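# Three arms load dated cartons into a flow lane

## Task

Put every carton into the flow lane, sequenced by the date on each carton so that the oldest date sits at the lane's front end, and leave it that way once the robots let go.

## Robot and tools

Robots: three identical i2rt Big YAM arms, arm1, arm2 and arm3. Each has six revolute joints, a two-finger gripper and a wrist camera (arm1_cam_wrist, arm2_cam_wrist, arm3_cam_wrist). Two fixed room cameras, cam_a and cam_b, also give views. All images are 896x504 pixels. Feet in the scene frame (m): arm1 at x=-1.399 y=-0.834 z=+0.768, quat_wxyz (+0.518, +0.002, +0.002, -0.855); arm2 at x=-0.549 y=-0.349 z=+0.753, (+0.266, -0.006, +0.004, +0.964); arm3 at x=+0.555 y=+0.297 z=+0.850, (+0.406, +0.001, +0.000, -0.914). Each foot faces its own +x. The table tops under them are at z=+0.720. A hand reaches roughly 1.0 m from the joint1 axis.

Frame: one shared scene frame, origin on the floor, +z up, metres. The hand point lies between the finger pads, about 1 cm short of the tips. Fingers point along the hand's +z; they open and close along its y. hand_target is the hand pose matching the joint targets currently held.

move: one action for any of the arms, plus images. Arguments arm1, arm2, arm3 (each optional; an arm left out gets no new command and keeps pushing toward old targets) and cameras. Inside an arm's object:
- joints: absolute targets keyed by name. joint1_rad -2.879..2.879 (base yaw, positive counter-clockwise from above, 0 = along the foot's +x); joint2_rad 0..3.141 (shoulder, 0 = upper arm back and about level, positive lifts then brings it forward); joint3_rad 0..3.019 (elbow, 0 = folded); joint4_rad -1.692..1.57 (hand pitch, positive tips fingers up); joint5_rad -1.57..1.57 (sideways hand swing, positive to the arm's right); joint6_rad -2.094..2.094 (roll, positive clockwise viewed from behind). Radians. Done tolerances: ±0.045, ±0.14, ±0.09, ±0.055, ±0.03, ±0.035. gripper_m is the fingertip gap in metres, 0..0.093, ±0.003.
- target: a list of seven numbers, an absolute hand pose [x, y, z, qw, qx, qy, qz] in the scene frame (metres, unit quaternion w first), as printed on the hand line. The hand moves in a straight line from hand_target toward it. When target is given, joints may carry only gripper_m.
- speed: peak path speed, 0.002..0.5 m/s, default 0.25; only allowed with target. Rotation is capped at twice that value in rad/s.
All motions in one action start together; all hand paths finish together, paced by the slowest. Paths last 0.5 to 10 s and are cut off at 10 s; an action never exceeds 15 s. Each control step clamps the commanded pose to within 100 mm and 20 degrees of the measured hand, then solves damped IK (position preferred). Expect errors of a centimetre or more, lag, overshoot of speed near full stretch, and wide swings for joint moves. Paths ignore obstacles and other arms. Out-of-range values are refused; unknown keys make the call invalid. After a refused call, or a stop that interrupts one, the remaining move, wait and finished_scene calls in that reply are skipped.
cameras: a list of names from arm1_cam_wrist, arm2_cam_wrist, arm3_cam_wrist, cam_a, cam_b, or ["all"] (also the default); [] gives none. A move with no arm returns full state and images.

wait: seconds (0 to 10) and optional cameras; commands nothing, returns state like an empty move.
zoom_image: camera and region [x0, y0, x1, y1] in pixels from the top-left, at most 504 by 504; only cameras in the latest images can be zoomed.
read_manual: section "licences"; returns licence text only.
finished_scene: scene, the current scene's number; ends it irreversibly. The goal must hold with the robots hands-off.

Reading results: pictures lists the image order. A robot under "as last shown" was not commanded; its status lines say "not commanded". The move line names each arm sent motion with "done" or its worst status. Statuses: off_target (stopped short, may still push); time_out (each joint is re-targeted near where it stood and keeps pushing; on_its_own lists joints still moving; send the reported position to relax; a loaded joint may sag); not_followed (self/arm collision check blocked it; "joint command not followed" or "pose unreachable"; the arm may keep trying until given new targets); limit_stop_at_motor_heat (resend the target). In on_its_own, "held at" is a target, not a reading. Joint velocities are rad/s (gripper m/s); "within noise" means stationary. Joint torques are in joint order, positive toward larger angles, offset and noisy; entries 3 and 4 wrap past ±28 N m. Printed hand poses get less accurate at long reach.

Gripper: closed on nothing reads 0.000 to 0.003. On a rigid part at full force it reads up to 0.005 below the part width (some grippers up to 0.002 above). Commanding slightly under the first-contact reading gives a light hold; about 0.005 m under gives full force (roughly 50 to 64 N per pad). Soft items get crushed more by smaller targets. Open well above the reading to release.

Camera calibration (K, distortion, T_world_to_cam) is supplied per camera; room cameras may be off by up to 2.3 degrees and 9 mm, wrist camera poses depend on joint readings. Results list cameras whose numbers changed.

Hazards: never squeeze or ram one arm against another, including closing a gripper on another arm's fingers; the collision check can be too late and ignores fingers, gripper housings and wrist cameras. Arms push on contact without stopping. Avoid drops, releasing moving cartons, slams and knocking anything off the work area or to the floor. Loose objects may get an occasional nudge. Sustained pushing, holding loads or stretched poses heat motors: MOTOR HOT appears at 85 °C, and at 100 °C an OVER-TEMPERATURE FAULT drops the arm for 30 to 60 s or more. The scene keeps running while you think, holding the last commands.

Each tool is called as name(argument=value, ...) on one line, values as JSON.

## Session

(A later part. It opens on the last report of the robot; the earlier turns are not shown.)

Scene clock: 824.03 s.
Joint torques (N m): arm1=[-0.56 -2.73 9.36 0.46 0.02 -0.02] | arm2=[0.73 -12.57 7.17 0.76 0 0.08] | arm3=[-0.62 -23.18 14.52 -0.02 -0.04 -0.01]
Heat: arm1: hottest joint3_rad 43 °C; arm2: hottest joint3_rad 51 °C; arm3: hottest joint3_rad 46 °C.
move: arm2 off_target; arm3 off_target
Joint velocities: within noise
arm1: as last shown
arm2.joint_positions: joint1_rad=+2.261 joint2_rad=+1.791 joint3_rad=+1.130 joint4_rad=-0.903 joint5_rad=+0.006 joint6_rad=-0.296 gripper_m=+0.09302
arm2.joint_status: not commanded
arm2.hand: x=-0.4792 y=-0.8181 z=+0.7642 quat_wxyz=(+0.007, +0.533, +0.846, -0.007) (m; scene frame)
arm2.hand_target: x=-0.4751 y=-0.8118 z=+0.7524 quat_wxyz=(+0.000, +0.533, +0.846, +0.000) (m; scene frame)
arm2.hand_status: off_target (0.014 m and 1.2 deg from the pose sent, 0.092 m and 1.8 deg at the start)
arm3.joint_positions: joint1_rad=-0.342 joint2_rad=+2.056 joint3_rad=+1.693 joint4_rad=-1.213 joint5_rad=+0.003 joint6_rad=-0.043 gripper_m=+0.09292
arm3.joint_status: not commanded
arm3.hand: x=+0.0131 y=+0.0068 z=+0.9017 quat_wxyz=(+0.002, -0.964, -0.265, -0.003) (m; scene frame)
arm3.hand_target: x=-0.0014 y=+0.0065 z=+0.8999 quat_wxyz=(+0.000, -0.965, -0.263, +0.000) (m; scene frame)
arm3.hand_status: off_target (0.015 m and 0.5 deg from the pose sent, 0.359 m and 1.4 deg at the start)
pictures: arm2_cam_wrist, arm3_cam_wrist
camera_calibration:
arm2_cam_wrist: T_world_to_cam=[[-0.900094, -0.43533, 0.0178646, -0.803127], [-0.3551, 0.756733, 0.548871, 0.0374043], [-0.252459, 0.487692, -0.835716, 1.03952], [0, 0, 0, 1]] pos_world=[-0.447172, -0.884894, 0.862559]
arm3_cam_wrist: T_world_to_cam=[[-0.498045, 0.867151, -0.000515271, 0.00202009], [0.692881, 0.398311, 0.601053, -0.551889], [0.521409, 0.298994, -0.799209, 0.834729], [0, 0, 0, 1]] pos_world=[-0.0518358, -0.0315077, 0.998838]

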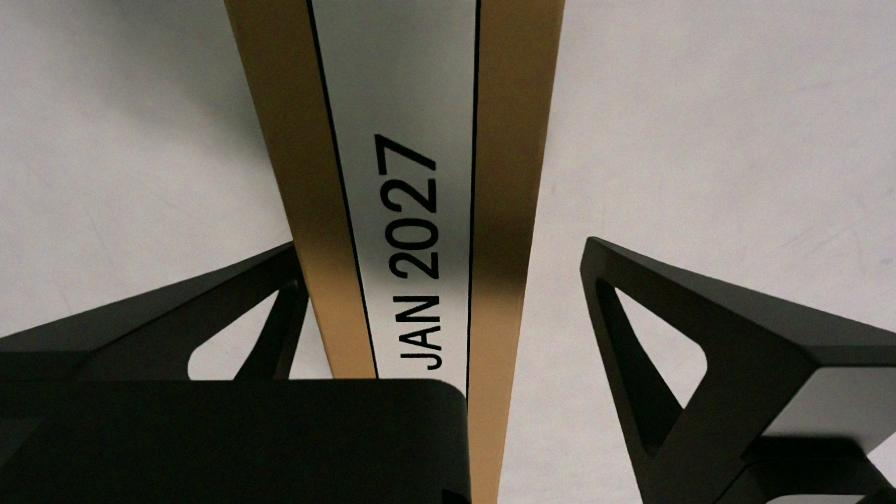

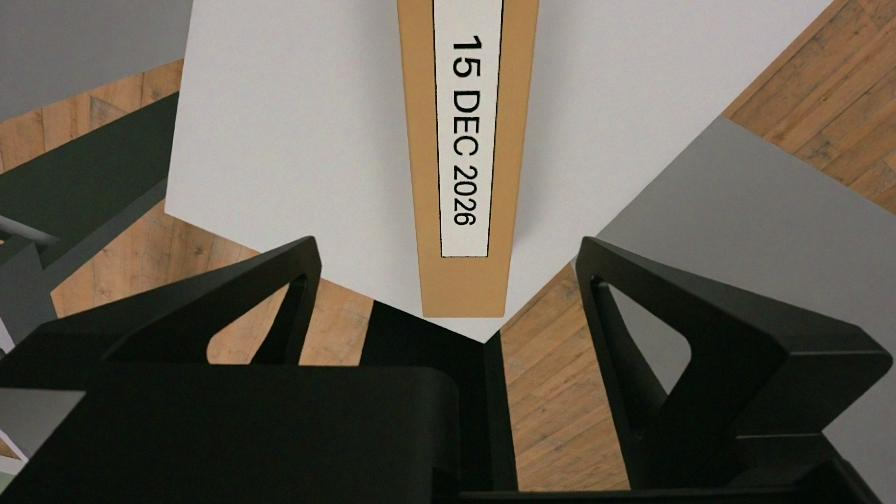

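move(arm2={"joints": {"gripper_m": 0.054}}, arm3={"target": [-0.006, 0.017, 0.84, 0, 0.9625, 0.2714, 0], "speed": 0.12}, cameras=["arm3_cam_wrist"])

move(arm2={"target": [-0.482, -0.77, 0.93, 0, 0.5329, 0.8462, 0], "speed": 0.2}, arm3={"target": [-0.006, 0.017, 0.788, 0, 0.9625, 0.2714, 0], "speed": 0.08}, cameras=["arm2_cam_wrist", "arm3_cam_wrist"])

Scene clock: 834.70 s.
Joint torques (N m): arm1=[-0.5 -2.73 9.35 0.46 0.02 -0.02] | arm2=[0.44 -12.63 7.17 0.75 0.05 0.09] | arm3=[-0.62 -24.47 10.04 0.83 -0.04 -0.02]
Heat: arm1: hottest joint3_rad 43 °C; arm2: hottest joint3_rad 50 °C; arm3: hottest joint3_rad 45 °C.
move: arm2 off_target; arm3 off_target
Joint velocities: within noise
arm1: as last shown
arm2.joint_positions: joint1_rad=+2.264 joint2_rad=+1.791 joint3_rad=+1.130 joint4_rad=-0.902 joint5_rad=+0.005 joint6_rad=-0.296 gripper_m=+0.06056
arm2.joint_status: gripper_m off_target (ended at +0.06059, target +0.05400)
arm2.hand: x=-0.4772 y=-0.8178 z=+0.7642 quat_wxyz=(+0.008, +0.532, +0.847, -0.007) (m; scene frame)
arm2.hand_target: x=-0.4751 y=-0.8119 z=+0.7524 quat_wxyz=(+0.000, +0.533, +0.846, +0.000) (m; scene frame)
arm2.hand_status: not commanded
arm3.joint_positions: joint1_rad=-0.361 joint2_rad=+2.123 joint3_rad=+1.677 joint4_rad=-1.107 joint5_rad=+0.003 joint6_rad=-0.076 gripper_m=+0.09292
arm3.joint_status: not commanded
arm3.hand: x=-0.0036 y=+0.0116 z=+0.8554 quat_wxyz=(+0.000, -0.962, -0.272, +0.008) (m; scene frame)
arm3.hand_target: x=-0.0057 y=+0.0171 z=+0.8403 quat_wxyz=(+0.000, -0.962, -0.271, +0.000) (m; scene frame)
arm3.hand_status: off_target (0.017 m and 0.9 deg from the pose sent, 0.065 m and 0.8 deg at the start)
pictures: arm3_cam_wrist
camera_calibration:
arm3_cam_wrist: T_world_to_cam=[[-0.509935, 0.860212, 0.000693329, -0.0115184], [0.698902, 0.41384, 0.583329, -0.499379], [0.5015, 0.297945, -0.812236, 0.816137], [0, 0, 0, 1]] pos_world=[-0.0661493, -0.0265923, 0.954206]

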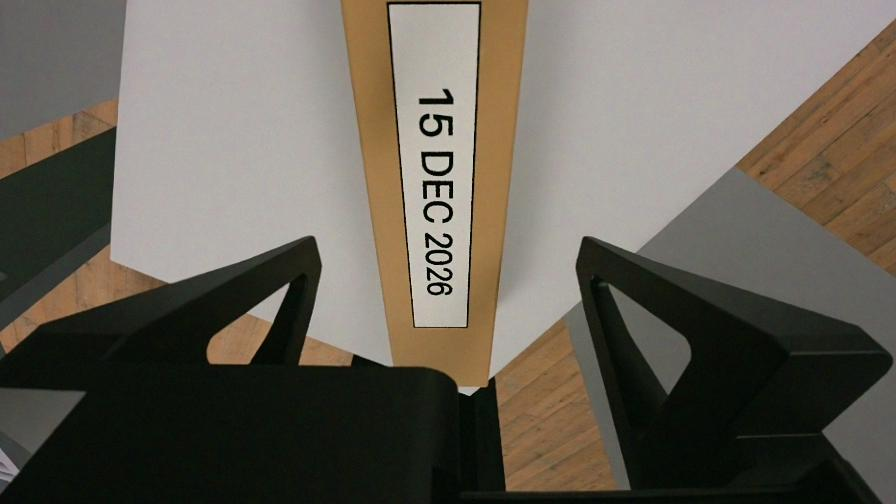

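Scene clock: 836.47 s.
Joint torques (N m): arm1=[-0.62 -2.78 9.36 0.46 0.03 -0.01] | arm2=[0.62 -11.52 14.61 -0.29 -0.02 0.09] | arm3=[-0.73 -24.18 9.17 0.81 -0.06 -0.04]
Heat: arm1: hottest joint3_rad 43 °C; arm2: hottest joint3_rad 51 °C; arm3: hottest joint3_rad 45 °C.
move: arm2 off_target; arm3 off_target
Joint velocities: within noise
arm1: as last shown
arm2.joint_positions: joint1_rad=+2.265 joint2_rad=+1.497 joint3_rad=+1.174 joint4_rad=-1.320 joint5_rad=+0.006 joint6_rad=-0.294 gripper_m=+0.06056
arm2.joint_status: not commanded
arm2.hand: x=-0.4888 y=-0.7489 z=+0.9049 quat_wxyz=(-0.019, +0.532, +0.846, +0.023) (m; scene frame)
arm2.hand_target: x=-0.4822 y=-0.7684 z=+0.9300 quat_wxyz=(+0.000, +0.533, +0.846, +0.000) (m; scene frame)
arm2.hand_status: off_target (0.033 m and 3.4 deg from the pose sent, 0.173 m and 1.2 deg at the start)
arm3.joint_positions: joint1_rad=-0.361 joint2_rad=+2.187 joint3_rad=+1.650 joint4_rad=-1.008 joint5_rad=+0.003 joint6_rad=-0.076 gripper_m=+0.09292
arm3.joint_status: not commanded
arm3.hand: x=-0.0068 y=+0.0099 z=+0.8082 quat_wxyz=(-0.001, -0.962, -0.272, +0.012) (m; scene frame)
arm3.hand_target: x=-0.0054 y=+0.0171 z=+0.7884 quat_wxyz=(+0.000, -0.962, -0.271, +0.000) (m; scene frame)
arm3.hand_status: off_target (0.021 m and 1.4 deg from the pose sent, 0.068 m and 0.9 deg at the start)
pictures: arm2_cam_wrist, arm3_cam_wrist
camera_calibration:
arm2_cam_wrist: T_world_to_cam=[[-0.898589, -0.438751, -0.00590377, -0.764508], [-0.350604, 0.709839, 0.610906, -0.184546], [-0.263845, 0.551023, -0.791681, 1.123], [0, 0, 0, 1]] pos_world=[-0.455383, -0.823231, 0.997286]
arm3_cam_wrist: T_world_to_cam=[[-0.510235, 0.860034, 0.00113155, -0.0120154], [0.703264, 0.416469, 0.576171, -0.463163], [0.495055, 0.294778, -0.817329, 0.784041], [0, 0, 0, 1]] pos_world=[-0.0685482, -0.0278912, 0.907694]

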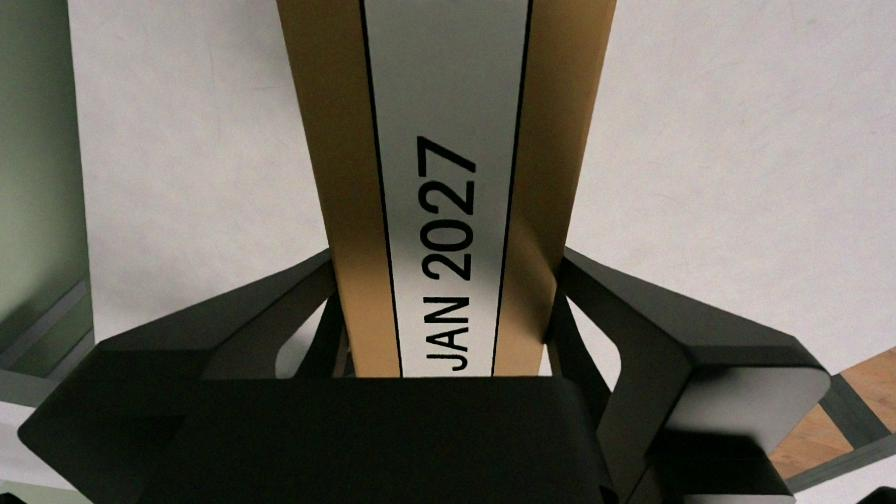

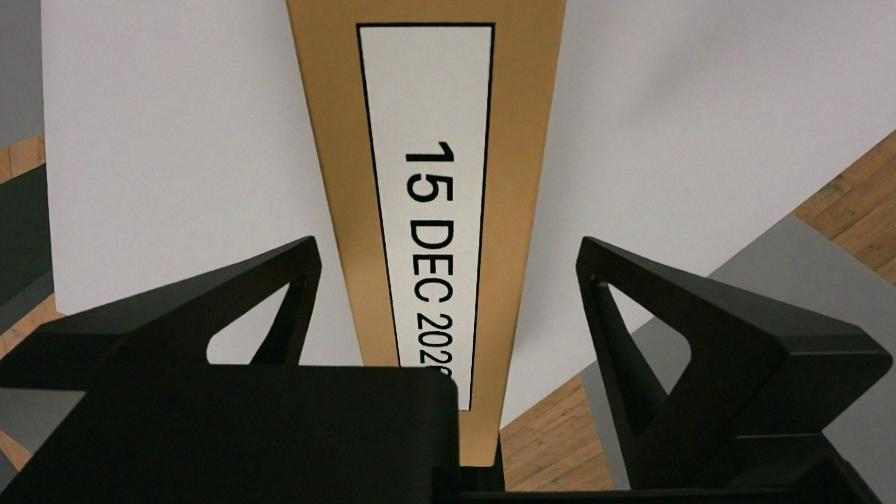

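move(arm2={"joints": {"joint1_rad": 0.0, "joint2_rad": 1.3, "joint3_rad": 1.11, "joint4_rad": -1.384, "joint5_rad": 0, "joint6_rad": 0}}, arm3={"target": [-0.004, 0.013, 0.777, 0, 0.9625, 0.2714, 0], "speed": 0.06}, cameras=[])

move(arm3={"joints": {"gripper_m": 0.052}}, cameras=["arm3_cam_wrist"])

Scene clock: 841.60 s.
Joint torques (N m): arm1=[-0.5 -2.67 9.35 0.44 0.02 -0.02] | arm2=[-0.44 -9.29 9.44 -0.12 -0.11 0.07] | arm3=[-0.15 -24.35 8.83 0.73 -0.06 0.05]
Heat: arm1: hottest joint3_rad 43 °C; arm2: hottest joint3_rad 52 °C; arm3: hottest joint3_rad 45 °C.
move: arm2 done; arm3 off_target
Joint velocities: within noise
arm1: as last shown
arm2.joint_positions: joint1_rad=+0.006 joint2_rad=+1.309 joint3_rad=+1.116 joint4_rad=-1.375 joint5_rad=+0.002 joint6_rad=-0.009 gripper_m=+0.06058
arm2.joint_status: all done
arm2.hand: x=-0.8644 y=-0.1606 z=+0.9428 quat_wxyz=(+0.003, +0.966, -0.259, +0.005) (m; scene frame)
arm2.hand_target: x=-0.8593 y=-0.1615 z=+0.9437 quat_wxyz=(+0.005, +0.964, -0.266, +0.008) (m; scene frame)
arm2.hand_status: not commanded
arm3.joint_positions: joint1_rad=-0.361 joint2_rad=+2.202 joint3_rad=+1.650 joint4_rad=-0.988 joint5_rad=+0.003 joint6_rad=-0.077 gripper_m=+0.09292
arm3.joint_status: not commanded
arm3.hand: x=-0.0087 y=+0.0089 z=+0.7991 quat_wxyz=(-0.002, -0.962, -0.272, +0.014) (m; scene frame)
arm3.hand_target: x=-0.0034 y=+0.0132 z=+0.7775 quat_wxyz=(+0.000, -0.962, -0.271, +0.000) (m; scene frame)
arm3.hand_status: off_target (0.023 m and 1.7 deg from the pose sent, 0.031 m and 1.4 deg at the start)
pictures: none
No camera images: "cameras" was empty.

Scene clock: 842.23 s.
Joint torques (N m): arm1=[-0.62 -2.67 9.33 0.46 0.03 -0.02] | arm2=[-0.44 -9.23 9.44 -0.12 -0.11 0.07] | arm3=[-0.09 -24.47 8.75 0.77 0.08 0.06]
Heat: arm1: hottest joint3_rad 43 °C; arm2: hottest joint3_rad 52 °C; arm3: hottest joint3_rad 45 °C.
move: arm3 off_target
Joint velocities: within noise
arm1, arm2: as last shown
arm3.joint_positions: joint1_rad=-0.361 joint2_rad=+2.202 joint3_rad=+1.650 joint4_rad=-0.988 joint5_rad=+0.000 joint6_rad=-0.077 gripper_m=+0.05832
arm3.joint_status: gripper_m off_target (ended at +0.05835, target +0.05200)
arm3.hand: x=-0.0084 y=+0.0084 z=+0.7990 quat_wxyz=(-0.003, -0.962, -0.272, +0.014) (m; scene frame)
arm3.hand_target: x=-0.0034 y=+0.0132 z=+0.7775 quat_wxyz=(+0.000, -0.962, -0.271, +0.000) (m; scene frame)
arm3.hand_status: not commanded
pictures: arm3_cam_wrist
camera_calibration:
arm3_cam_wrist: T_world_to_cam=[[-0.510629, 0.859799, -0.00198857, -0.00909075], [0.704505, 0.419724, 0.57228, -0.453009], [0.492881, 0.290822, -0.820056, 0.780013], [0, 0, 0, 1]] pos_world=[-0.0699483, -0.0288898, 0.898884]

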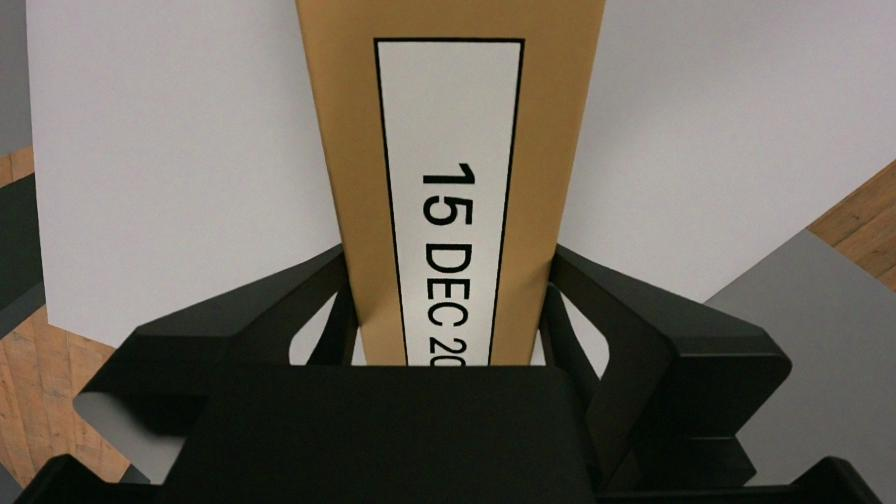

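move(arm3={"target": [-0.004, 0.013, 0.95, 0, 0.9625, 0.2714, 0], "speed": 0.2}, cameras=[])

move(arm2={"joints": {"joint1_rad": -2.046, "joint2_rad": 1.3, "joint3_rad": 1.11, "joint4_rad": -1.384, "joint5_rad": 0, "joint6_rad": 0}}, arm3={"target": [0.315, 0.171, 0.975, 0, 0.9625, 0.2714, 0], "speed": 0.3}, cameras=[])

move(arm3={"joints": {"joint1_rad": 1.185, "joint2_rad": 1.35, "joint3_rad": 1.0, "joint4_rad": -1.22, "joint5_rad": 0, "joint6_rad": -1.12}}, cameras=["arm3_cam_wrist"])

Scene clock: 849.03 s.
Joint torques (N m): arm1=[-0.56 -2.73 9.35 0.44 0.02 -0.02] | arm2=[-0.44 -9.23 9.43 -0.1 -0.11 0.07] | arm3=[-0.03 -26.93 15.32 -0.09 0.09 0.04]
Heat: arm1: hottest joint3_rad 43 °C; arm2: hottest joint3_rad 51 °C; arm3: hottest joint3_rad 45 °C.
move: arm3 off_target
Joint velocities: within noise
arm1.joint_positions: joint1_rad=+0.217 joint2_rad=+0.800 joint3_rad=+1.196 joint4_rad=-1.591 joint5_rad=+0.001 joint6_rad=+0.005 gripper_m=+0.09298
arm1.joint_status: not commanded
arm1.hand: x=-1.4652 y=-1.0764 z=+1.1343 quat_wxyz=(-0.112, -0.782, -0.595, +0.146) (m; scene frame)
arm1.hand_target: x=-1.4685 y=-1.0738 z=+1.1352 quat_wxyz=(-0.109, -0.786, -0.591, +0.145) (m; scene frame)
arm1.hand_status: not commanded
arm2: as last shown
arm3.joint_positions: joint1_rad=-0.361 joint2_rad=+2.047 joint3_rad=+1.747 joint4_rad=-1.320 joint5_rad=+0.000 joint6_rad=-0.077 gripper_m=+0.05832
arm3.joint_status: not commanded
arm3.hand: x=+0.0129 y=+0.0195 z=+0.9266 quat_wxyz=(+0.004, -0.962, -0.272, -0.025) (m; scene frame)
arm3.hand_target: x=-0.0029 y=+0.0136 z=+0.9504 quat_wxyz=(+0.000, -0.962, -0.271, +0.000) (m; scene frame)
arm3.hand_status: off_target (0.030 m and 2.9 deg from the pose sent, 0.151 m and 1.7 deg at the start)
pictures: none
No camera images: "cameras" was empty.

Scene clock: 851.13 s.
Joint torques (N m): arm1=[-0.62 -2.78 9.35 0.46 0.03 -0.01] | arm2=[-0.62 -9.23 9.46 -0.09 -0.1 0.07] | arm3=[1.2 -9.35 10.89 0.02 0.08 0.14]
Heat: arm1: hottest joint3_rad 43 °C; arm2: hottest joint3_rad 51 °C; arm3: hottest joint3_rad 45 °C.
move: arm2 done; arm3 done
Joint velocities: within noise
arm1: as last shown
arm2.joint_positions: joint1_rad=-2.040 joint2_rad=+1.310 joint3_rad=+1.116 joint4_rad=-1.376 joint5_rad=+0.002 joint6_rad=-0.009 gripper_m=+0.06060
arm2.joint_status: all done
arm2.hand: x=-0.2413 y=-0.1531 z=+0.9483 quat_wxyz=(-0.004, +0.281, -0.960, +0.008) (m; scene frame)
arm2.hand_target: x=-0.2442 y=-0.1571 z=+0.9492 quat_wxyz=(-0.001, +0.274, -0.962, +0.007) (m; scene frame)
arm2.hand_status: not commanded
arm3.joint_positions: joint1_rad=-0.360 joint2_rad=+1.114 joint3_rad=+0.752 joint4_rad=-1.219 joint5_rad=+0.000 joint6_rad=-0.070 gripper_m=+0.05832
arm3.joint_status: not commanded
arm3.hand: x=+0.3140 y=+0.1739 z=+0.9688 quat_wxyz=(+0.001, -0.963, -0.270, -0.006) (m; scene frame)
arm3.hand_target: x=+0.3150 y=+0.1711 z=+0.9748 quat_wxyz=(+0.000, -0.962, -0.271, +0.000) (m; scene frame)
arm3.hand_status: done (0.007 m and 0.7 deg from the pose sent, 0.341 m and 2.9 deg at the start)
pictures: none
No camera images: "cameras" was empty.

Scene clock: 853.00 s.
Joint torques (N m): arm1=[-0.56 -2.73 9.35 0.43 0.02 -0.02] | arm2=[-0.56 -9.23 9.44 -0.08 -0.1 0.06] | arm3=[0.67 -12.4 13.97 0.1 -0.01 -0.02]
Heat: arm1: hottest joint3_rad 43 °C; arm2: hottest joint3_rad 50 °C; arm3: hottest joint3_rad 45 °C.
move: arm3 done
Joint velocities: within noise
arm1, arm2: as last shown
arm3.joint_positions: joint1_rad=+1.178 joint2_rad=+1.349 joint3_rad=+0.957 joint4_rad=-1.215 joint5_rad=-0.001 joint6_rad=-1.112 gripper_m=+0.05835
arm3.joint_status: all done
arm3.hand: x=+0.7037 y=-0.0178 z=+0.9737 quat_wxyz=(+0.006, -0.007, -1.000, -0.017) (m; scene frame)
arm3.hand_target: x=+0.7125 y=-0.0307 z=+0.9885 quat_wxyz=(-0.001, +0.000, -1.000, +0.000) (m; scene frame)
arm3.hand_status: not commanded
pictures: arm3_cam_wrist
camera_calibration:
arm3_cam_wrist: T_world_to_cam=[[-0.0309615, -0.998884, -0.0356652, 0.0396369], [-0.795372, 0.00301213, 0.606114, -0.0285175], [-0.60533, 0.0471333, -0.794578, 1.3235], [0, 0, 0, 1]] pos_world=[0.779703, -0.0227026, 1.07033]

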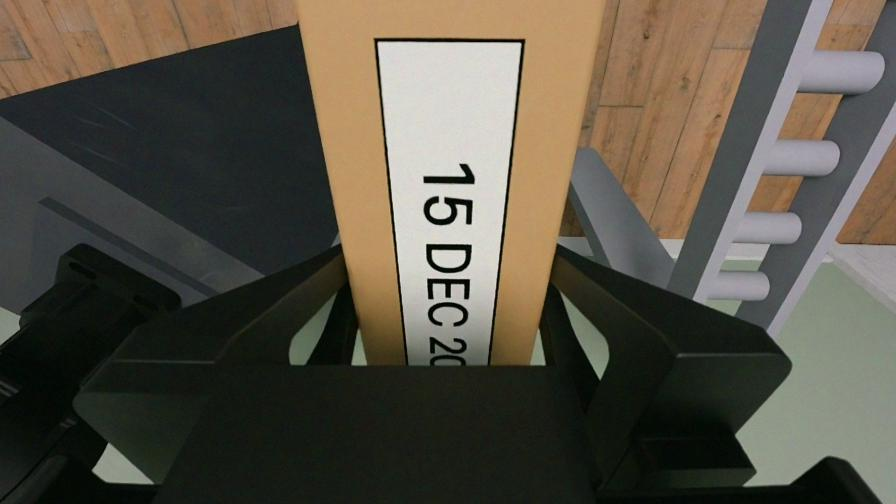

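move(arm2={"target": [0.02, 0.003, 0.92, 0, -0.2714, 0.9625, 0], "speed": 0.25}, arm3={"target": [0.86, -0.335, 0.87, -0.0218, 0.01, 0.9997, 0], "speed": 0.25}, cameras=[])

move(arm2={"target": [0.02, 0.003, 0.80, 0, -0.2714, 0.9625, 0], "speed": 0.12}, arm3={"target": [0.86, -0.33, 0.79, -0.0218, 0.01, 0.9997, 0], "speed": 0.1}, cameras=["arm3_cam_wrist"])

Scene clock: 859.97 s.
Joint torques (N m): arm1=[-0.56 -2.73 9.35 0.43 0.02 -0.02] | arm2=[-1.03 -20.54 15.76 -0.27 -0.11 0.04] | arm3=[1.14 -28.75 15.8 -0.14 0.11 0.13]
Heat: arm1: hottest joint3_rad 43 °C; arm2: hottest joint3_rad 51 °C; arm3: hottest joint3_rad 46 °C.
move: arm2 off_target; arm3 off_target
Joint velocities: within noise
arm1: as last shown
arm2.joint_positions: joint1_rad=-2.044 joint2_rad=+2.137 joint3_rad=+2.077 joint4_rad=-1.564 joint5_rad=-0.013 joint6_rad=-0.009 gripper_m=+0.06060
arm2.joint_status: not commanded
arm2.hand: x=+0.0009 y=-0.0014 z=+0.8994 quat_wxyz=(+0.024, +0.279, -0.960, +0.008) (m; scene frame)
arm2.hand_target: x=+0.0186 y=+0.0021 z=+0.9201 quat_wxyz=(-0.001, +0.272, -0.962, +0.000) (m; scene frame)
arm2.hand_status: off_target (0.028 m and 3.1 deg from the pose sent, 0.306 m and 1.5 deg at the start)
arm3.joint_positions: joint1_rad=+1.184 joint2_rad=+2.328 joint3_rad=+2.046 joint4_rad=-1.344 joint5_rad=+0.037 joint6_rad=-1.098 gripper_m=+0.05835
arm3.joint_status: not commanded
arm3.hand: x=+0.8459 y=-0.3220 z=+0.8582 quat_wxyz=(+0.028, -0.011, -0.999, -0.017) (m; scene frame)
arm3.hand_target: x=+0.8596 y=-0.3339 z=+0.8704 quat_wxyz=(+0.021, -0.010, -1.000, +0.000) (m; scene frame)
arm3.hand_status: off_target (0.022 m and 2.0 deg from the pose sent, 0.369 m and 2.6 deg at the start)
pictures: none
No camera images: "cameras" was empty.

Scene clock: 861.63 s.
Joint torques (N m): arm1=[-0.62 -2.78 9.36 0.44 0.02 -0.01] | arm2=[-0.79 -21.25 9.5 0.65 -0.11 0.07] | arm3=[1.03 -29.92 10.66 0.53 0.11 0.14]
Heat: arm1: hottest joint3_rad 43 °C; arm2: hottest joint3_rad 51 °C; arm3: hottest joint3_rad 46 °C.
move: arm2 done; arm3 done
Joint velocities: within noise
arm1: as last shown
arm2.joint_positions: joint1_rad=-2.044 joint2_rad=+2.205 joint3_rad=+1.936 joint4_rad=-1.309 joint5_rad=-0.013 joint6_rad=-0.009 gripper_m=+0.06060
arm2.joint_status: not commanded
arm2.hand: x=+0.0162 y=+0.0065 z=+0.8022 quat_wxyz=(+0.002, +0.280, -0.960, +0.002) (m; scene frame)
arm2.hand_target: x=+0.0200 y=+0.0030 z=+0.8001 quat_wxyz=(+0.000, +0.272, -0.962, +0.000) (m; scene frame)
arm2.hand_status: done (0.006 m and 1.0 deg from the pose sent, 0.101 m and 3.1 deg at the start)
arm3.joint_positions: joint1_rad=+1.187 joint2_rad=+2.406 joint3_rad=+2.014 joint4_rad=-1.206 joint5_rad=+0.037 joint6_rad=-1.095 gripper_m=+0.05835
arm3.joint_status: not commanded
arm3.hand: x=+0.8519 y=-0.3301 z=+0.7931 quat_wxyz=(+0.022, -0.012, -1.000, -0.004) (m; scene frame)
arm3.hand_target: x=+0.8600 y=-0.3298 z=+0.7901 quat_wxyz=(+0.022, -0.010, -1.000, +0.000) (m; scene frame)
arm3.hand_status: done (0.009 m and 0.5 deg from the pose sent, 0.070 m and 2.0 deg at the start)
pictures: arm3_cam_wrist
camera_calibration:
arm3_cam_wrist: T_world_to_cam=[[-0.0392452, -0.999186, -0.00935506, -0.288181], [-0.776278, 0.0245923, 0.629911, 0.171723], [-0.629168, 0.0319831, -0.776611, 1.28552], [0, 0, 0, 1]] pos_world=[0.930806, -0.333285, 0.887487]

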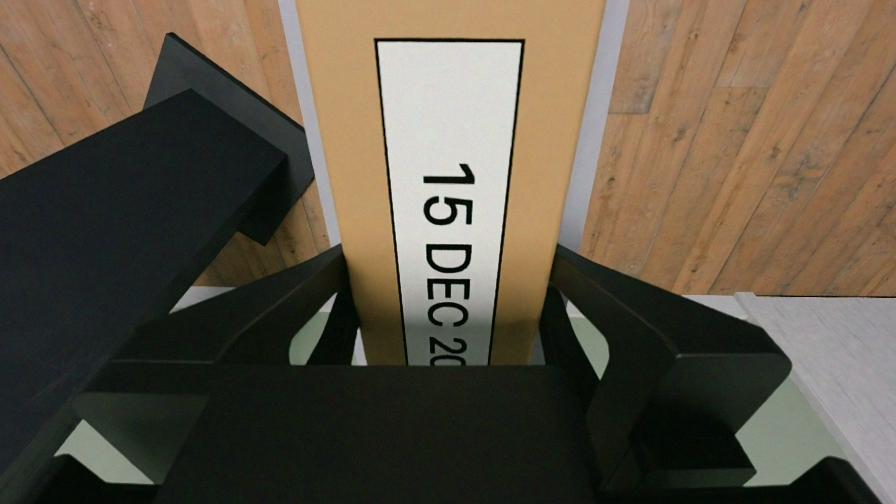

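move(arm2={"target": [0.02, 0.003, 0.771, 0, -0.2714, 0.9625, 0], "speed": 0.06}, arm3={"target": [0.86, -0.328, 0.768, -0.0218, 0.01, 0.9997, 0], "speed": 0.05}, cameras=["arm3_cam_wrist"])

Scene clock: 865.60 s.
Joint torques (N m): arm1=[-0.56 -2.78 9.36 0.44 0.02 -0.02] | arm2=[-0.73 -19.84 8.91 0.73 -0.09 0.08] | arm3=[0.79 -29.1 10.25 0.62 -0.05 0.13]
Heat: arm1: hottest joint3_rad 43 °C; arm2: hottest joint3_rad 51 °C; arm3: hottest joint3_rad 46 °C.
move: arm2 off_target; arm3 off_target
Joint velocities: within noise
arm1: as last shown
arm2.joint_positions: joint1_rad=-2.044 joint2_rad=+2.212 joint3_rad=+1.911 joint4_rad=-1.249 joint5_rad=-0.013 joint6_rad=-0.008 gripper_m=+0.06060
arm2.joint_status: not commanded
arm2.hand: x=+0.0206 y=+0.0092 z=+0.7886 quat_wxyz=(-0.011, +0.280, -0.960, -0.002) (m; scene frame)
arm2.hand_target: x=+0.0197 y=+0.0030 z=+0.7714 quat_wxyz=(+0.000, +0.271, -0.962, +0.000) (m; scene frame)
arm2.hand_status: off_target (0.019 m and 1.6 deg from the pose sent, 0.032 m and 1.0 deg at the start)
arm3.joint_positions: joint1_rad=+1.188 joint2_rad=+2.421 joint3_rad=+1.999 joint4_rad=-1.165 joint5_rad=+0.042 joint6_rad=-1.093 gripper_m=+0.05835
arm3.joint_status: not commanded
arm3.hand: x=+0.8525 y=-0.3310 z=+0.7779 quat_wxyz=(+0.022, -0.012, -1.000, +0.002) (m; scene frame)
arm3.hand_target: x=+0.8598 y=-0.3278 z=+0.7680 quat_wxyz=(+0.022, -0.010, -1.000, +0.000) (m; scene frame)
arm3.hand_status: off_target (0.013 m and 0.3 deg from the pose sent, 0.026 m and 0.5 deg at the start)
pictures: arm3_cam_wrist
camera_calibration:
arm3_cam_wrist: T_world_to_cam=[[-0.0392104, -0.999228, 0.00260471, -0.298475], [-0.776189, 0.0320996, 0.629683, 0.184367], [-0.62928, 0.0226683, -0.776848, 1.2713], [0, 0, 0, 1]] pos_world=[0.931406, -0.332981, 0.872294]

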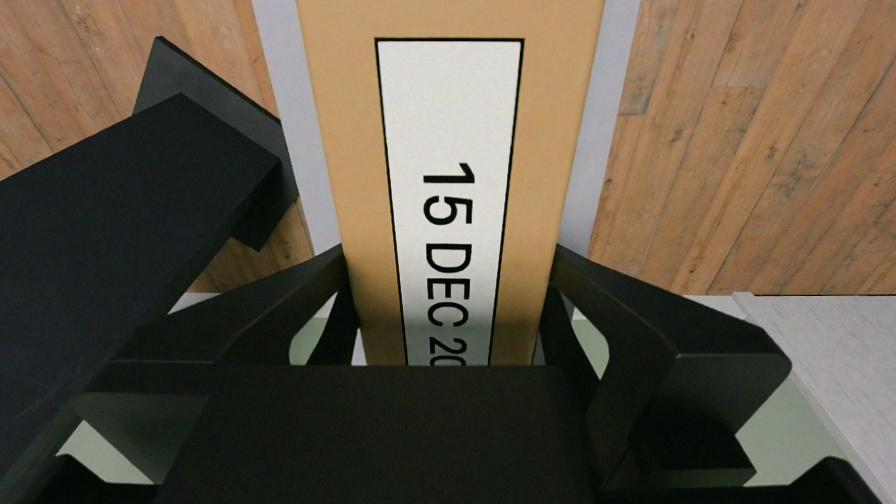

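move(arm2={"target": [0.02, 0.006, 0.784, 0, -0.2714, 0.9625, 0], "speed": 0.06}, arm3={"target": [0.86, -0.328, 0.762, -0.0218, 0.01, 0.9997, 0], "speed": 0.05}, cameras=[])

move(arm2={"joints": {"gripper_m": 0.093}}, arm3={"target": [0.857, -0.329, 0.773, -0.0218, 0.01, 0.9997, 0], "speed": 0.05}, cameras=[])

Scene clock: 870.00 s.
Joint torques (N m): arm1=[-0.62 -2.73 9.35 0.44 0.03 -0.01] | arm2=[-0.5 -21.01 10.55 -0.29 -0.08 0.09] | arm3=[0.79 -28.51 10 0.76 -0.08 0.07]
Heat: arm1: hottest joint3_rad 43 °C; arm2: hottest joint3_rad 51 °C; arm3: hottest joint3_rad 46 °C.
move: arm2 done; arm3 off_target
Joint velocities: within noise
arm1: as last shown
arm2.joint_positions: joint1_rad=-2.044 joint2_rad=+2.212 joint3_rad=+1.911 joint4_rad=-1.256 joint5_rad=-0.014 joint6_rad=-0.006 gripper_m=+0.06060
arm2.joint_status: not commanded
arm2.hand: x=+0.0192 y=+0.0084 z=+0.7886 quat_wxyz=(-0.008, +0.279, -0.960, -0.002) (m; scene frame)
arm2.hand_target: x=+0.0200 y=+0.0061 z=+0.7842 quat_wxyz=(+0.000, +0.272, -0.962, +0.000) (m; scene frame)
arm2.hand_status: done (0.005 m and 1.3 deg from the pose sent, 0.005 m and 1.6 deg at the start)
arm3.joint_positions: joint1_rad=+1.189 joint2_rad=+2.421 joint3_rad=+1.999 joint4_rad=-1.160 joint5_rad=+0.042 joint6_rad=-1.087 gripper_m=+0.05835
arm3.joint_status: not commanded
arm3.hand: x=+0.8536 y=-0.3320 z=+0.7779 quat_wxyz=(+0.020, -0.014, -1.000, +0.004) (m; scene frame)
arm3.hand_target: x=+0.8597 y=-0.3276 z=+0.7621 quat_wxyz=(+0.022, -0.010, -1.000, +0.000) (m; scene frame)
arm3.hand_status: off_target (0.018 m and 0.7 deg from the pose sent, 0.018 m and 0.3 deg at the start)
pictures: none
No camera images: "cameras" was empty.

Scene clock: 870.97 s.
Joint torques (N m): arm1=[-0.56 -2.78 9.35 0.44 0.02 -0.02] | arm2=[-0.56 -21.13 10.54 -0.08 -0.07 0.09] | arm3=[0.73 -29.74 10.18 0.13 -0.09 0.02]
Heat: arm1: hottest joint3_rad 43 °C; arm2: hottest joint3_rad 51 °C; arm3: hottest joint3_rad 46 °C.
move: arm2 done; arm3 done
Joint velocities: within noise
arm1: as last shown
arm2.joint_positions: joint1_rad=-2.044 joint2_rad=+2.212 joint3_rad=+1.911 joint4_rad=-1.261 joint5_rad=-0.014 joint6_rad=-0.006 gripper_m=+0.09294
arm2.joint_status: all done
arm2.hand: x=+0.0181 y=+0.0077 z=+0.7886 quat_wxyz=(-0.005, +0.278, -0.960, -0.001) (m; scene frame)
arm2.hand_target: x=+0.0200 y=+0.0061 z=+0.7842 quat_wxyz=(+0.000, +0.271, -0.962, +0.000) (m; scene frame)
arm2.hand_status: not commanded
arm3.joint_positions: joint1_rad=+1.189 joint2_rad=+2.421 joint3_rad=+1.999 joint4_rad=-1.160 joint5_rad=+0.042 joint6_rad=-1.087 gripper_m=+0.05835
arm3.joint_status: not commanded
arm3.hand: x=+0.8536 y=-0.3320 z=+0.7779 quat_wxyz=(+0.020, -0.014, -1.000, +0.004) (m; scene frame)
arm3.hand_target: x=+0.8569 y=-0.3289 z=+0.7729 quat_wxyz=(+0.022, -0.010, -1.000, +0.000) (m; scene frame)
arm3.hand_status: done (0.007 m and 0.7 deg from the pose sent, 0.007 m and 0.7 deg at the start)
pictures: none
No camera images: "cameras" was empty.

move(arm2={"target": [0.02, 0.006, 0.92, 0, -0.2714, 0.9625, 0], "speed": 0.25}, arm3={"joints": {"gripper_m": 0.08}}, cameras=[])

move(arm2={"target": [-0.242, -0.161, 0.95, 0, -0.2714, 0.9625, 0], "speed": 0.3}, arm3={"target": [0.85, -0.327, 0.91, 0, 0.01, 0.99995, 0], "speed": 0.2}, cameras=["cam_b"])

zoom_image(camera="cam_b", region=[310, 170, 550, 320])

Scene clock: 876.53 s.
Joint torques (N m): arm1=[-0.62 -2.73 9.36 0.46 0.02 -0.01] | arm2=[-0.73 -19.08 14.45 -0.12 -0.07 0.06] | arm3=[0.62 -29.68 10.21 0.13 -0.08 0.02]
Heat: arm1: hottest joint3_rad 43 °C; arm2: hottest joint3_rad 51 °C; arm3: hottest joint3_rad 45 °C.
move: arm2 off_target; arm3 done
Joint velocities: within noise
arm1.joint_positions: joint1_rad=+0.217 joint2_rad=+0.800 joint3_rad=+1.196 joint4_rad=-1.591 joint5_rad=+0.001 joint6_rad=+0.005 gripper_m=+0.09298
arm1.joint_status: not commanded
arm1.hand: x=-1.4652 y=-1.0764 z=+1.1343 quat_wxyz=(-0.112, -0.782, -0.595, +0.146) (m; scene frame)
arm1.hand_target: x=-1.4685 y=-1.0738 z=+1.1352 quat_wxyz=(-0.109, -0.786, -0.591, +0.145) (m; scene frame)
arm1.hand_status: not commanded
arm2.joint_positions: joint1_rad=-2.044 joint2_rad=+2.133 joint3_rad=+2.113 joint4_rad=-1.572 joint5_rad=-0.014 joint6_rad=-0.006 gripper_m=+0.09294
arm2.joint_status: not commanded
arm2.hand: x=+0.0068 y=+0.0028 z=+0.9155 quat_wxyz=(+0.009, +0.278, -0.960, +0.003) (m; scene frame)
arm2.hand_target: x=+0.0194 y=+0.0057 z=+0.9200 quat_wxyz=(-0.001, +0.271, -0.962, +0.000) (m; scene frame)
arm2.hand_status: off_target (0.014 m and 1.4 deg from the pose sent, 0.132 m and 1.0 deg at the start)
arm3.joint_positions: joint1_rad=+1.189 joint2_rad=+2.421 joint3_rad=+1.999 joint4_rad=-1.160 joint5_rad=+0.042 joint6_rad=-1.087 gripper_m=+0.07994
arm3.joint_status: all done
arm3.hand: x=+0.8536 y=-0.3320 z=+0.7779 quat_wxyz=(+0.020, -0.014, -1.000, +0.004) (m; scene frame)
arm3.hand_target: x=+0.8569 y=-0.3289 z=+0.7729 quat_wxyz=(+0.022, -0.010, -1.000, +0.000) (m; scene frame)
arm3.hand_status: not commanded
pictures: none
No camera images: "cameras" was empty.

Scene clock: 878.47 s.
Joint torques (N m): arm1=[-0.62 -2.78 9.36 0.44 0.02 -0.01] | arm2=[-1.03 -8 8.84 0.27 -0.08 -0.08] | arm3=[-0.62 -30.39 14.72 -0.08 -0.14 -0.05]
Heat: arm1: hottest joint3_rad 43 °C; arm2: hottest joint3_rad 51 °C; arm3: hottest joint3_rad 45 °C.
move: arm2 done; arm3 off_target
Joint velocities: within noise
arm1: as last shown
arm2.joint_positions: joint1_rad=-2.054 joint2_rad=+1.295 joint3_rad=+1.125 joint4_rad=-1.383 joint5_rad=-0.014 joint6_rad=-0.006 gripper_m=+0.09294
arm2.joint_status: not commanded
arm2.hand: x=-0.2402 y=-0.1548 z=+0.9567 quat_wxyz=(-0.010, +0.274, -0.962, -0.002) (m; scene frame)
arm2.hand_target: x=-0.2421 y=-0.1609 z=+0.9501 quat_wxyz=(+0.000, +0.271, -0.962, +0.000) (m; scene frame)
arm2.hand_status: done (0.009 m and 1.2 deg from the pose sent, 0.300 m and 1.4 deg at the start)
arm3.joint_positions: joint1_rad=+1.189 joint2_rad=+2.268 joint3_rad=+2.019 joint4_rad=-1.368 joint5_rad=+0.005 joint6_rad=-1.099 gripper_m=+0.07994
arm3.joint_status: not commanded
arm3.hand: x=+0.8499 y=-0.3104 z=+0.8880 quat_wxyz=(+0.012, -0.009, -1.000, -0.019) (m; scene frame)
arm3.hand_target: x=+0.8495 y=-0.3261 z=+0.9104 quat_wxyz=(+0.000, -0.010, -1.000, +0.001) (m; scene frame)
arm3.hand_status: off_target (0.028 m and 2.6 deg from the pose sent, 0.132 m and 2.4 deg at the start)
pictures: cam_b

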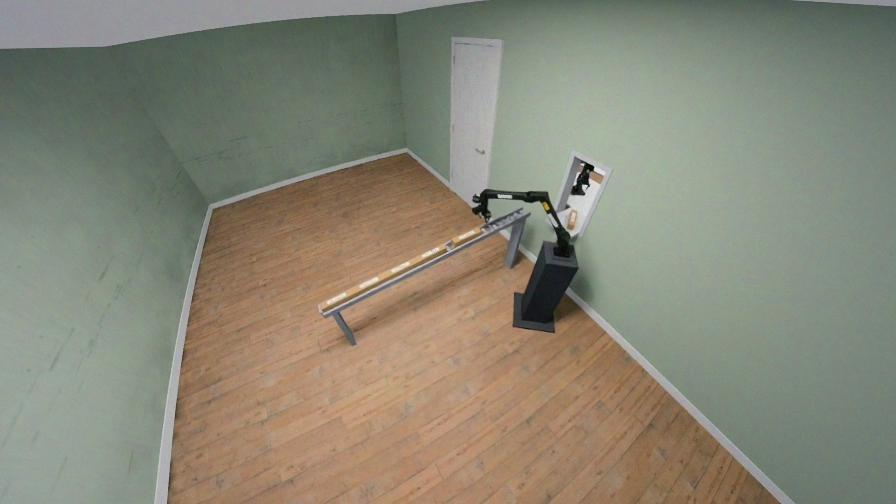

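Scaled by 2.100 from the camera's 896x504 image, which has a finer 1280x720 frame.

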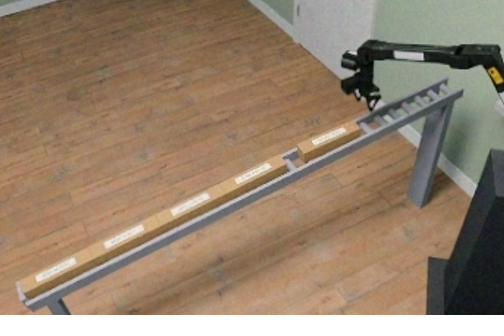

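move(arm2={"joints": {"joint1_rad": 0, "joint2_rad": 0.8, "joint3_rad": 1.2, "joint4_rad": -1.6, "joint5_rad": 0, "joint6_rad": 0}}, arm3={"joints": {"joint1_rad": -0.365, "joint2_rad": 1.13, "joint3_rad": 0.71, "joint4_rad": -1.15, "joint5_rad": 0, "joint6_rad": -0.07, "gripper_m": 0.093}}, cameras=[])

move(arm3={"target": [-0.006, 0.014, 0.86, 0, 0.9625, 0.2714, 0], "speed": 0.3}, cameras=["arm3_cam_wrist"])

Scene clock: 903.27 s.
Joint torques (N m): arm1=[-0.56 -2.73 9.35 0.46 0.02 -0.01] | arm2=[0.56 -1.26 13.24 0.55 -0.02 0.04] | arm3=[-0.67 -9.23 9.76 0.24 -0.07 0.13]
Heat: arm1: hottest joint3_rad 43 °C; arm2: hottest joint3_rad 50 °C; arm3: hottest joint3_rad 46 °C.
move: arm2 done; arm3 done
Joint velocities: within noise
arm1: as last shown
arm2.joint_positions: joint1_rad=-0.009 joint2_rad=+0.805 joint3_rad=+1.161 joint4_rad=-1.591 joint5_rad=+0.000 joint6_rad=-0.006 gripper_m=+0.09297
arm2.joint_status: all done
arm2.hand: x=-0.7627 y=-0.2157 z=+1.1011 quat_wxyz=(-0.041, +0.951, -0.265, -0.155) (m; scene frame)
arm2.hand_target: x=-0.7642 y=-0.2172 z=+1.1185 quat_wxyz=(-0.045, +0.948, -0.263, -0.171) (m; scene frame)
arm2.hand_status: not commanded
arm3.joint_positions: joint1_rad=-0.354 joint2_rad=+1.140 joint3_rad=+0.713 joint4_rad=-1.145 joint5_rad=+0.003 joint6_rad=-0.078 gripper_m=+0.09292
arm3.joint_status: all done
arm3.hand: x=+0.3122 y=+0.1718 z=+0.9488 quat_wxyz=(+0.001, -0.961, -0.276, -0.001) (m; scene frame)
arm3.hand_target: x=+0.3130 y=+0.1750 z=+0.9500 quat_wxyz=(+0.000, -0.964, -0.267, -0.001) (m; scene frame)
arm3.hand_status: not commanded
pictures: none
No camera images: "cameras" was empty.

Scene clock: 905.57 s.
Joint torques (N m): arm1=[-0.56 -2.73 9.36 0.46 0.02 -0.01] | arm2=[0.56 -1.2 13.24 0.59 -0.02 0.04] | arm3=[-0.91 -23.71 14 0.03 -0.04 0.03]
Heat: arm1: hottest joint3_rad 43 °C; arm2: hottest joint3_rad 50 °C; arm3: hottest joint3_rad 46 °C.
move: arm3 off_target
Joint velocities: within noise
arm1: as last shown
arm2.joint_positions: joint1_rad=-0.009 joint2_rad=+0.805 joint3_rad=+1.161 joint4_rad=-1.592 joint5_rad=+0.000 joint6_rad=-0.006 gripper_m=+0.09297
arm2.joint_status: not commanded
arm2.hand: x=-0.7626 y=-0.2158 z=+1.1011 quat_wxyz=(-0.041, +0.951, -0.265, -0.154) (m; scene frame)
arm2.hand_target: x=-0.7643 y=-0.2172 z=+1.1185 quat_wxyz=(-0.045, +0.948, -0.263, -0.171) (m; scene frame)
arm2.hand_status: not commanded
arm3.joint_positions: joint1_rad=-0.356 joint2_rad=+2.097 joint3_rad=+1.653 joint4_rad=-1.130 joint5_rad=+0.003 joint6_rad=-0.078 gripper_m=+0.09292
arm3.joint_status: not commanded
arm3.hand: x=+0.0086 y=+0.0142 z=+0.8629 quat_wxyz=(+0.002, -0.961, -0.275, -0.002) (m; scene frame)
arm3.hand_target: x=-0.0055 y=+0.0143 z=+0.8600 quat_wxyz=(+0.000, -0.962, -0.271, +0.000) (m; scene frame)
arm3.hand_status: off_target (0.015 m and 0.6 deg from the pose sent, 0.366 m and 0.6 deg at the start)
pictures: arm3_cam_wrist
camera_calibration:
arm3_cam_wrist: T_world_to_cam=[[-0.516113, 0.85652, -0.000565363, -0.00628556], [0.685307, 0.413341, 0.599586, -0.527309], [0.513791, 0.309067, -0.80031, 0.804778], [0, 0, 0, 1]] pos_world=[-0.0553627, -0.0253876, 0.960235]

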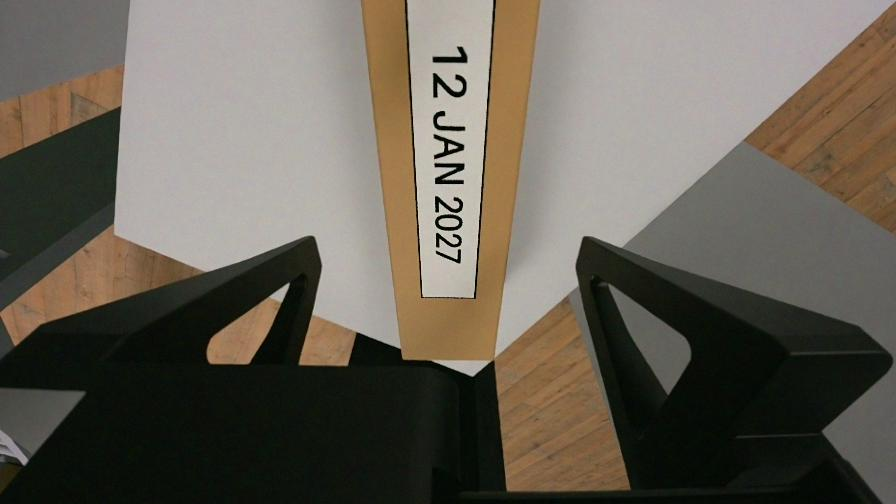

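move(arm3={"target": [-0.004, 0.014, 0.775, 0, 0.9625, 0.2714, 0], "speed": 0.1}, cameras=["arm3_cam_wrist"])

move(arm3={"joints": {"gripper_m": 0.052}}, cameras=[])

move(arm3={"target": [-0.004, 0.013, 0.95, 0, 0.9625, 0.2714, 0], "speed": 0.25}, cameras=[])

move(arm3={"target": [0.315, 0.171, 0.975, 0, 0.9625, 0.2714, 0], "speed": 0.35}, cameras=[])

move(arm3={"joints": {"joint1_rad": 1.19, "joint2_rad": 1.35, "joint3_rad": 1.0, "joint4_rad": -1.22, "joint5_rad": 0, "joint6_rad": -1.11}}, cameras=[])

move(arm3={"target": [0.86, -0.333, 0.85, -0.0218, 0.01, 0.9997, 0], "speed": 0.3}, cameras=["arm3_cam_wrist"])

Scene clock: 912.23 s.
Joint torques (N m): arm1=[-0.5 -2.78 9.35 0.44 0.02 -0.02] | arm2=[0.56 -1.2 13.24 0.59 -0.02 0.04] | arm3=[-0.79 -24.88 9.25 0.8 -0.05 0.04]
Heat: arm1: hottest joint3_rad 43 °C; arm2: hottest joint3_rad 51 °C; arm3: hottest joint3_rad 47 °C.
move: arm3 off_target
Joint velocities: within noise
arm1, arm2: as last shown
arm3.joint_positions: joint1_rad=-0.356 joint2_rad=+2.209 joint3_rad=+1.642 joint4_rad=-0.984 joint5_rad=+0.003 joint6_rad=-0.078 gripper_m=+0.09292
arm3.joint_status: not commanded
arm3.hand: x=-0.0037 y=+0.0077 z=+0.7921 quat_wxyz=(-0.001, -0.961, -0.275, +0.009) (m; scene frame)
arm3.hand_target: x=-0.0035 y=+0.0142 z=+0.7752 quat_wxyz=(+0.000, -0.962, -0.271, +0.000) (m; scene frame)
arm3.hand_status: off_target (0.018 m and 1.2 deg from the pose sent, 0.089 m and 0.6 deg at the start)
pictures: arm3_cam_wrist
camera_calibration:
arm3_cam_wrist: T_world_to_cam=[[-0.516139, 0.856504, 0.000824844, -0.00825623], [0.697244, 0.419607, 0.58119, -0.45926], [0.497445, 0.30055, -0.813768, 0.767146], [0, 0, 0, 1]] pos_world=[-0.0656583, -0.0307852, 0.891202]

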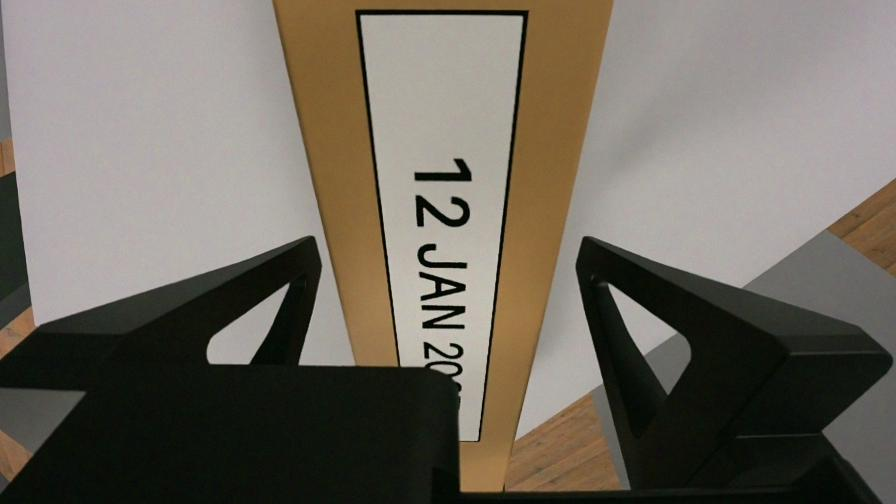

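Scene clock: 912.87 s.
Joint torques (N m): arm1=[-0.56 -2.73 9.36 0.47 0.02 -0.01] | arm2=[0.56 -1.26 13.24 0.59 -0.02 0.04] | arm3=[-0.67 -24.7 9.28 0.77 0.03 0.05]
Heat: arm1: hottest joint3_rad 43 °C; arm2: hottest joint3_rad 51 °C; arm3: hottest joint3_rad 47 °C.
move: arm3 off_target
Joint velocities: within noise
arm1, arm2: as last shown
arm3.joint_positions: joint1_rad=-0.356 joint2_rad=+2.209 joint3_rad=+1.642 joint4_rad=-0.984 joint5_rad=+0.001 joint6_rad=-0.078 gripper_m=+0.05825
arm3.joint_status: gripper_m off_target (ended at +0.05827, target +0.05200)
arm3.hand: x=-0.0035 y=+0.0075 z=+0.7921 quat_wxyz=(-0.002, -0.961, -0.275, +0.009) (m; scene frame)
arm3.hand_target: x=-0.0035 y=+0.0141 z=+0.7752 quat_wxyz=(+0.000, -0.962, -0.271, +0.000) (m; scene frame)
arm3.hand_status: not commanded
pictures: none
No camera images: "cameras" was empty.

Scene clock: 914.47 s.
Joint torques (N m): arm1=[-0.62 -2.73 9.35 0.46 0.02 -0.01] | arm2=[0.56 -1.26 13.23 0.59 -0.02 0.04] | arm3=[-0.67 -25.88 15.23 -0.02 0.04 0.07]
Heat: arm1: hottest joint3_rad 43 °C; arm2: hottest joint3_rad 51 °C; arm3: hottest joint3_rad 47 °C.
move: arm3 off_target
Joint velocities: within noise
arm1, arm2: as last shown
arm3.joint_positions: joint1_rad=-0.356 joint2_rad=+2.039 joint3_rad=+1.750 joint4_rad=-1.321 joint5_rad=+0.001 joint6_rad=-0.078 gripper_m=+0.05825
arm3.joint_status: not commanded
arm3.hand: x=+0.0131 y=+0.0162 z=+0.9322 quat_wxyz=(+0.004, -0.961, -0.275, -0.020) (m; scene frame)
arm3.hand_target: x=-0.0031 y=+0.0135 z=+0.9502 quat_wxyz=(+0.000, -0.962, -0.271, +0.000) (m; scene frame)
arm3.hand_status: off_target (0.025 m and 2.4 deg from the pose sent, 0.158 m and 1.2 deg at the start; pose on its path clipped on 3 of 48 steps)
pictures: none
No camera images: "cameras" was empty.

Scene clock: 916.37 s.
Joint torques (N m): arm1=[-0.5 -2.73 9.35 0.46 0.02 -0.01] | arm2=[0.62 -1.2 13.26 0.61 -0.02 0.04] | arm3=[0.79 -9.41 11.02 0.01 0.01 0.13]
Heat: arm1: hottest joint3_rad 43 °C; arm2: hottest joint3_rad 51 °C; arm3: hottest joint3_rad 47 °C.
move: arm3 done
Joint velocities: within noise
arm1, arm2: as last shown
arm3.joint_positions: joint1_rad=-0.356 joint2_rad=+1.113 joint3_rad=+0.751 joint4_rad=-1.219 joint5_rad=+0.001 joint6_rad=-0.070 gripper_m=+0.05825
arm3.joint_status: not commanded
arm3.hand: x=+0.3147 y=+0.1734 z=+0.9687 quat_wxyz=(+0.001, -0.962, -0.272, -0.006) (m; scene frame)
arm3.hand_target: x=+0.3151 y=+0.1711 z=+0.9749 quat_wxyz=(+0.000, -0.962, -0.271, +0.000) (m; scene frame)
arm3.hand_status: done (0.007 m and 0.7 deg from the pose sent, 0.342 m and 2.4 deg at the start)
pictures: none
No camera images: "cameras" was empty.

Scene clock: 918.23 s.
Joint torques (N m): arm1=[-0.62 -2.73 9.36 0.46 0.02 -0.02] | arm2=[0.62 -1.26 13.24 0.59 -0.01 0.04] | arm3=[0.79 -12.51 13.9 0.06 -0.02 -0.04]
Heat: arm1: hottest joint3_rad 43 °C; arm2: hottest joint3_rad 51 °C; arm3: hottest joint3_rad 47 °C.
move: arm3 done
Joint velocities: within noise
arm1.joint_positions: joint1_rad=+0.217 joint2_rad=+0.800 joint3_rad=+1.196 joint4_rad=-1.591 joint5_rad=+0.001 joint6_rad=+0.005 gripper_m=+0.09298
arm1.joint_status: not commanded
arm1.hand: x=-1.4652 y=-1.0764 z=+1.1343 quat_wxyz=(-0.112, -0.782, -0.595, +0.146) (m; scene frame)
arm1.hand_target: x=-1.4685 y=-1.0738 z=+1.1352 quat_wxyz=(-0.109, -0.786, -0.591, +0.145) (m; scene frame)
arm1.hand_status: not commanded
arm2: as last shown
arm3.joint_positions: joint1_rad=+1.183 joint2_rad=+1.349 joint3_rad=+0.957 joint4_rad=-1.216 joint5_rad=-0.001 joint6_rad=-1.103 gripper_m=+0.05827
arm3.joint_status: all done
arm3.hand: x=+0.7052 y=-0.0170 z=+0.9738 quat_wxyz=(+0.007, -0.010, -1.000, -0.017) (m; scene frame)
arm3.hand_target: x=+0.7141 y=-0.0299 z=+0.9886 quat_wxyz=(-0.001, -0.003, -1.000, +0.000) (m; scene frame)
arm3.hand_status: not commanded
pictures: none
No camera images: "cameras" was empty.

Scene clock: 920.57 s.
Joint torques (N m): arm1=[-0.62 -2.78 9.35 0.44 0.03 -0.01] | arm2=[0.56 -1.2 13.23 0.59 -0.02 0.04] | arm3=[0.91 -28.86 15.51 -0.13 0.09 0.14]
Heat: arm1: hottest joint3_rad 43 °C; arm2: hottest joint3_rad 51 °C; arm3: hottest joint3_rad 47 °C.
move: arm3 off_target
Joint velocities: within noise
arm1, arm2: as last shown
arm3.joint_positions: joint1_rad=+1.185 joint2_rad=+2.340 joint3_rad=+2.015 joint4_rad=-1.300 joint5_rad=+0.037 joint6_rad=-1.097 gripper_m=+0.05827
arm3.joint_status: not commanded
arm3.hand: x=+0.8459 y=-0.3198 z=+0.8387 quat_wxyz=(+0.028, -0.011, -0.999, -0.016) (m; scene frame)
arm3.hand_target: x=+0.8597 y=-0.3319 z=+0.8503 quat_wxyz=(+0.021, -0.010, -1.000, +0.000) (m; scene frame)
arm3.hand_status: off_target (0.022 m and 2.0 deg from the pose sent, 0.373 m and 2.6 deg at the start)
pictures: arm3_cam_wrist
camera_calibration:
arm3_cam_wrist: T_world_to_cam=[[-0.0387338, -0.998693, -0.0333317, -0.257836], [-0.768779, 0.0084746, 0.639458, 0.118544], [-0.63834, 0.0503933, -0.768103, 1.32337], [0, 0, 0, 1]] pos_world=[0.92591, -0.325193, 0.93209]

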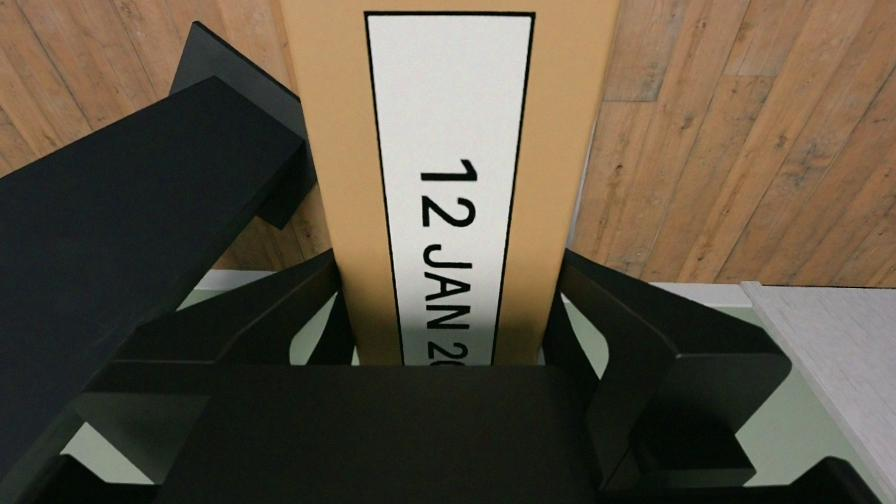

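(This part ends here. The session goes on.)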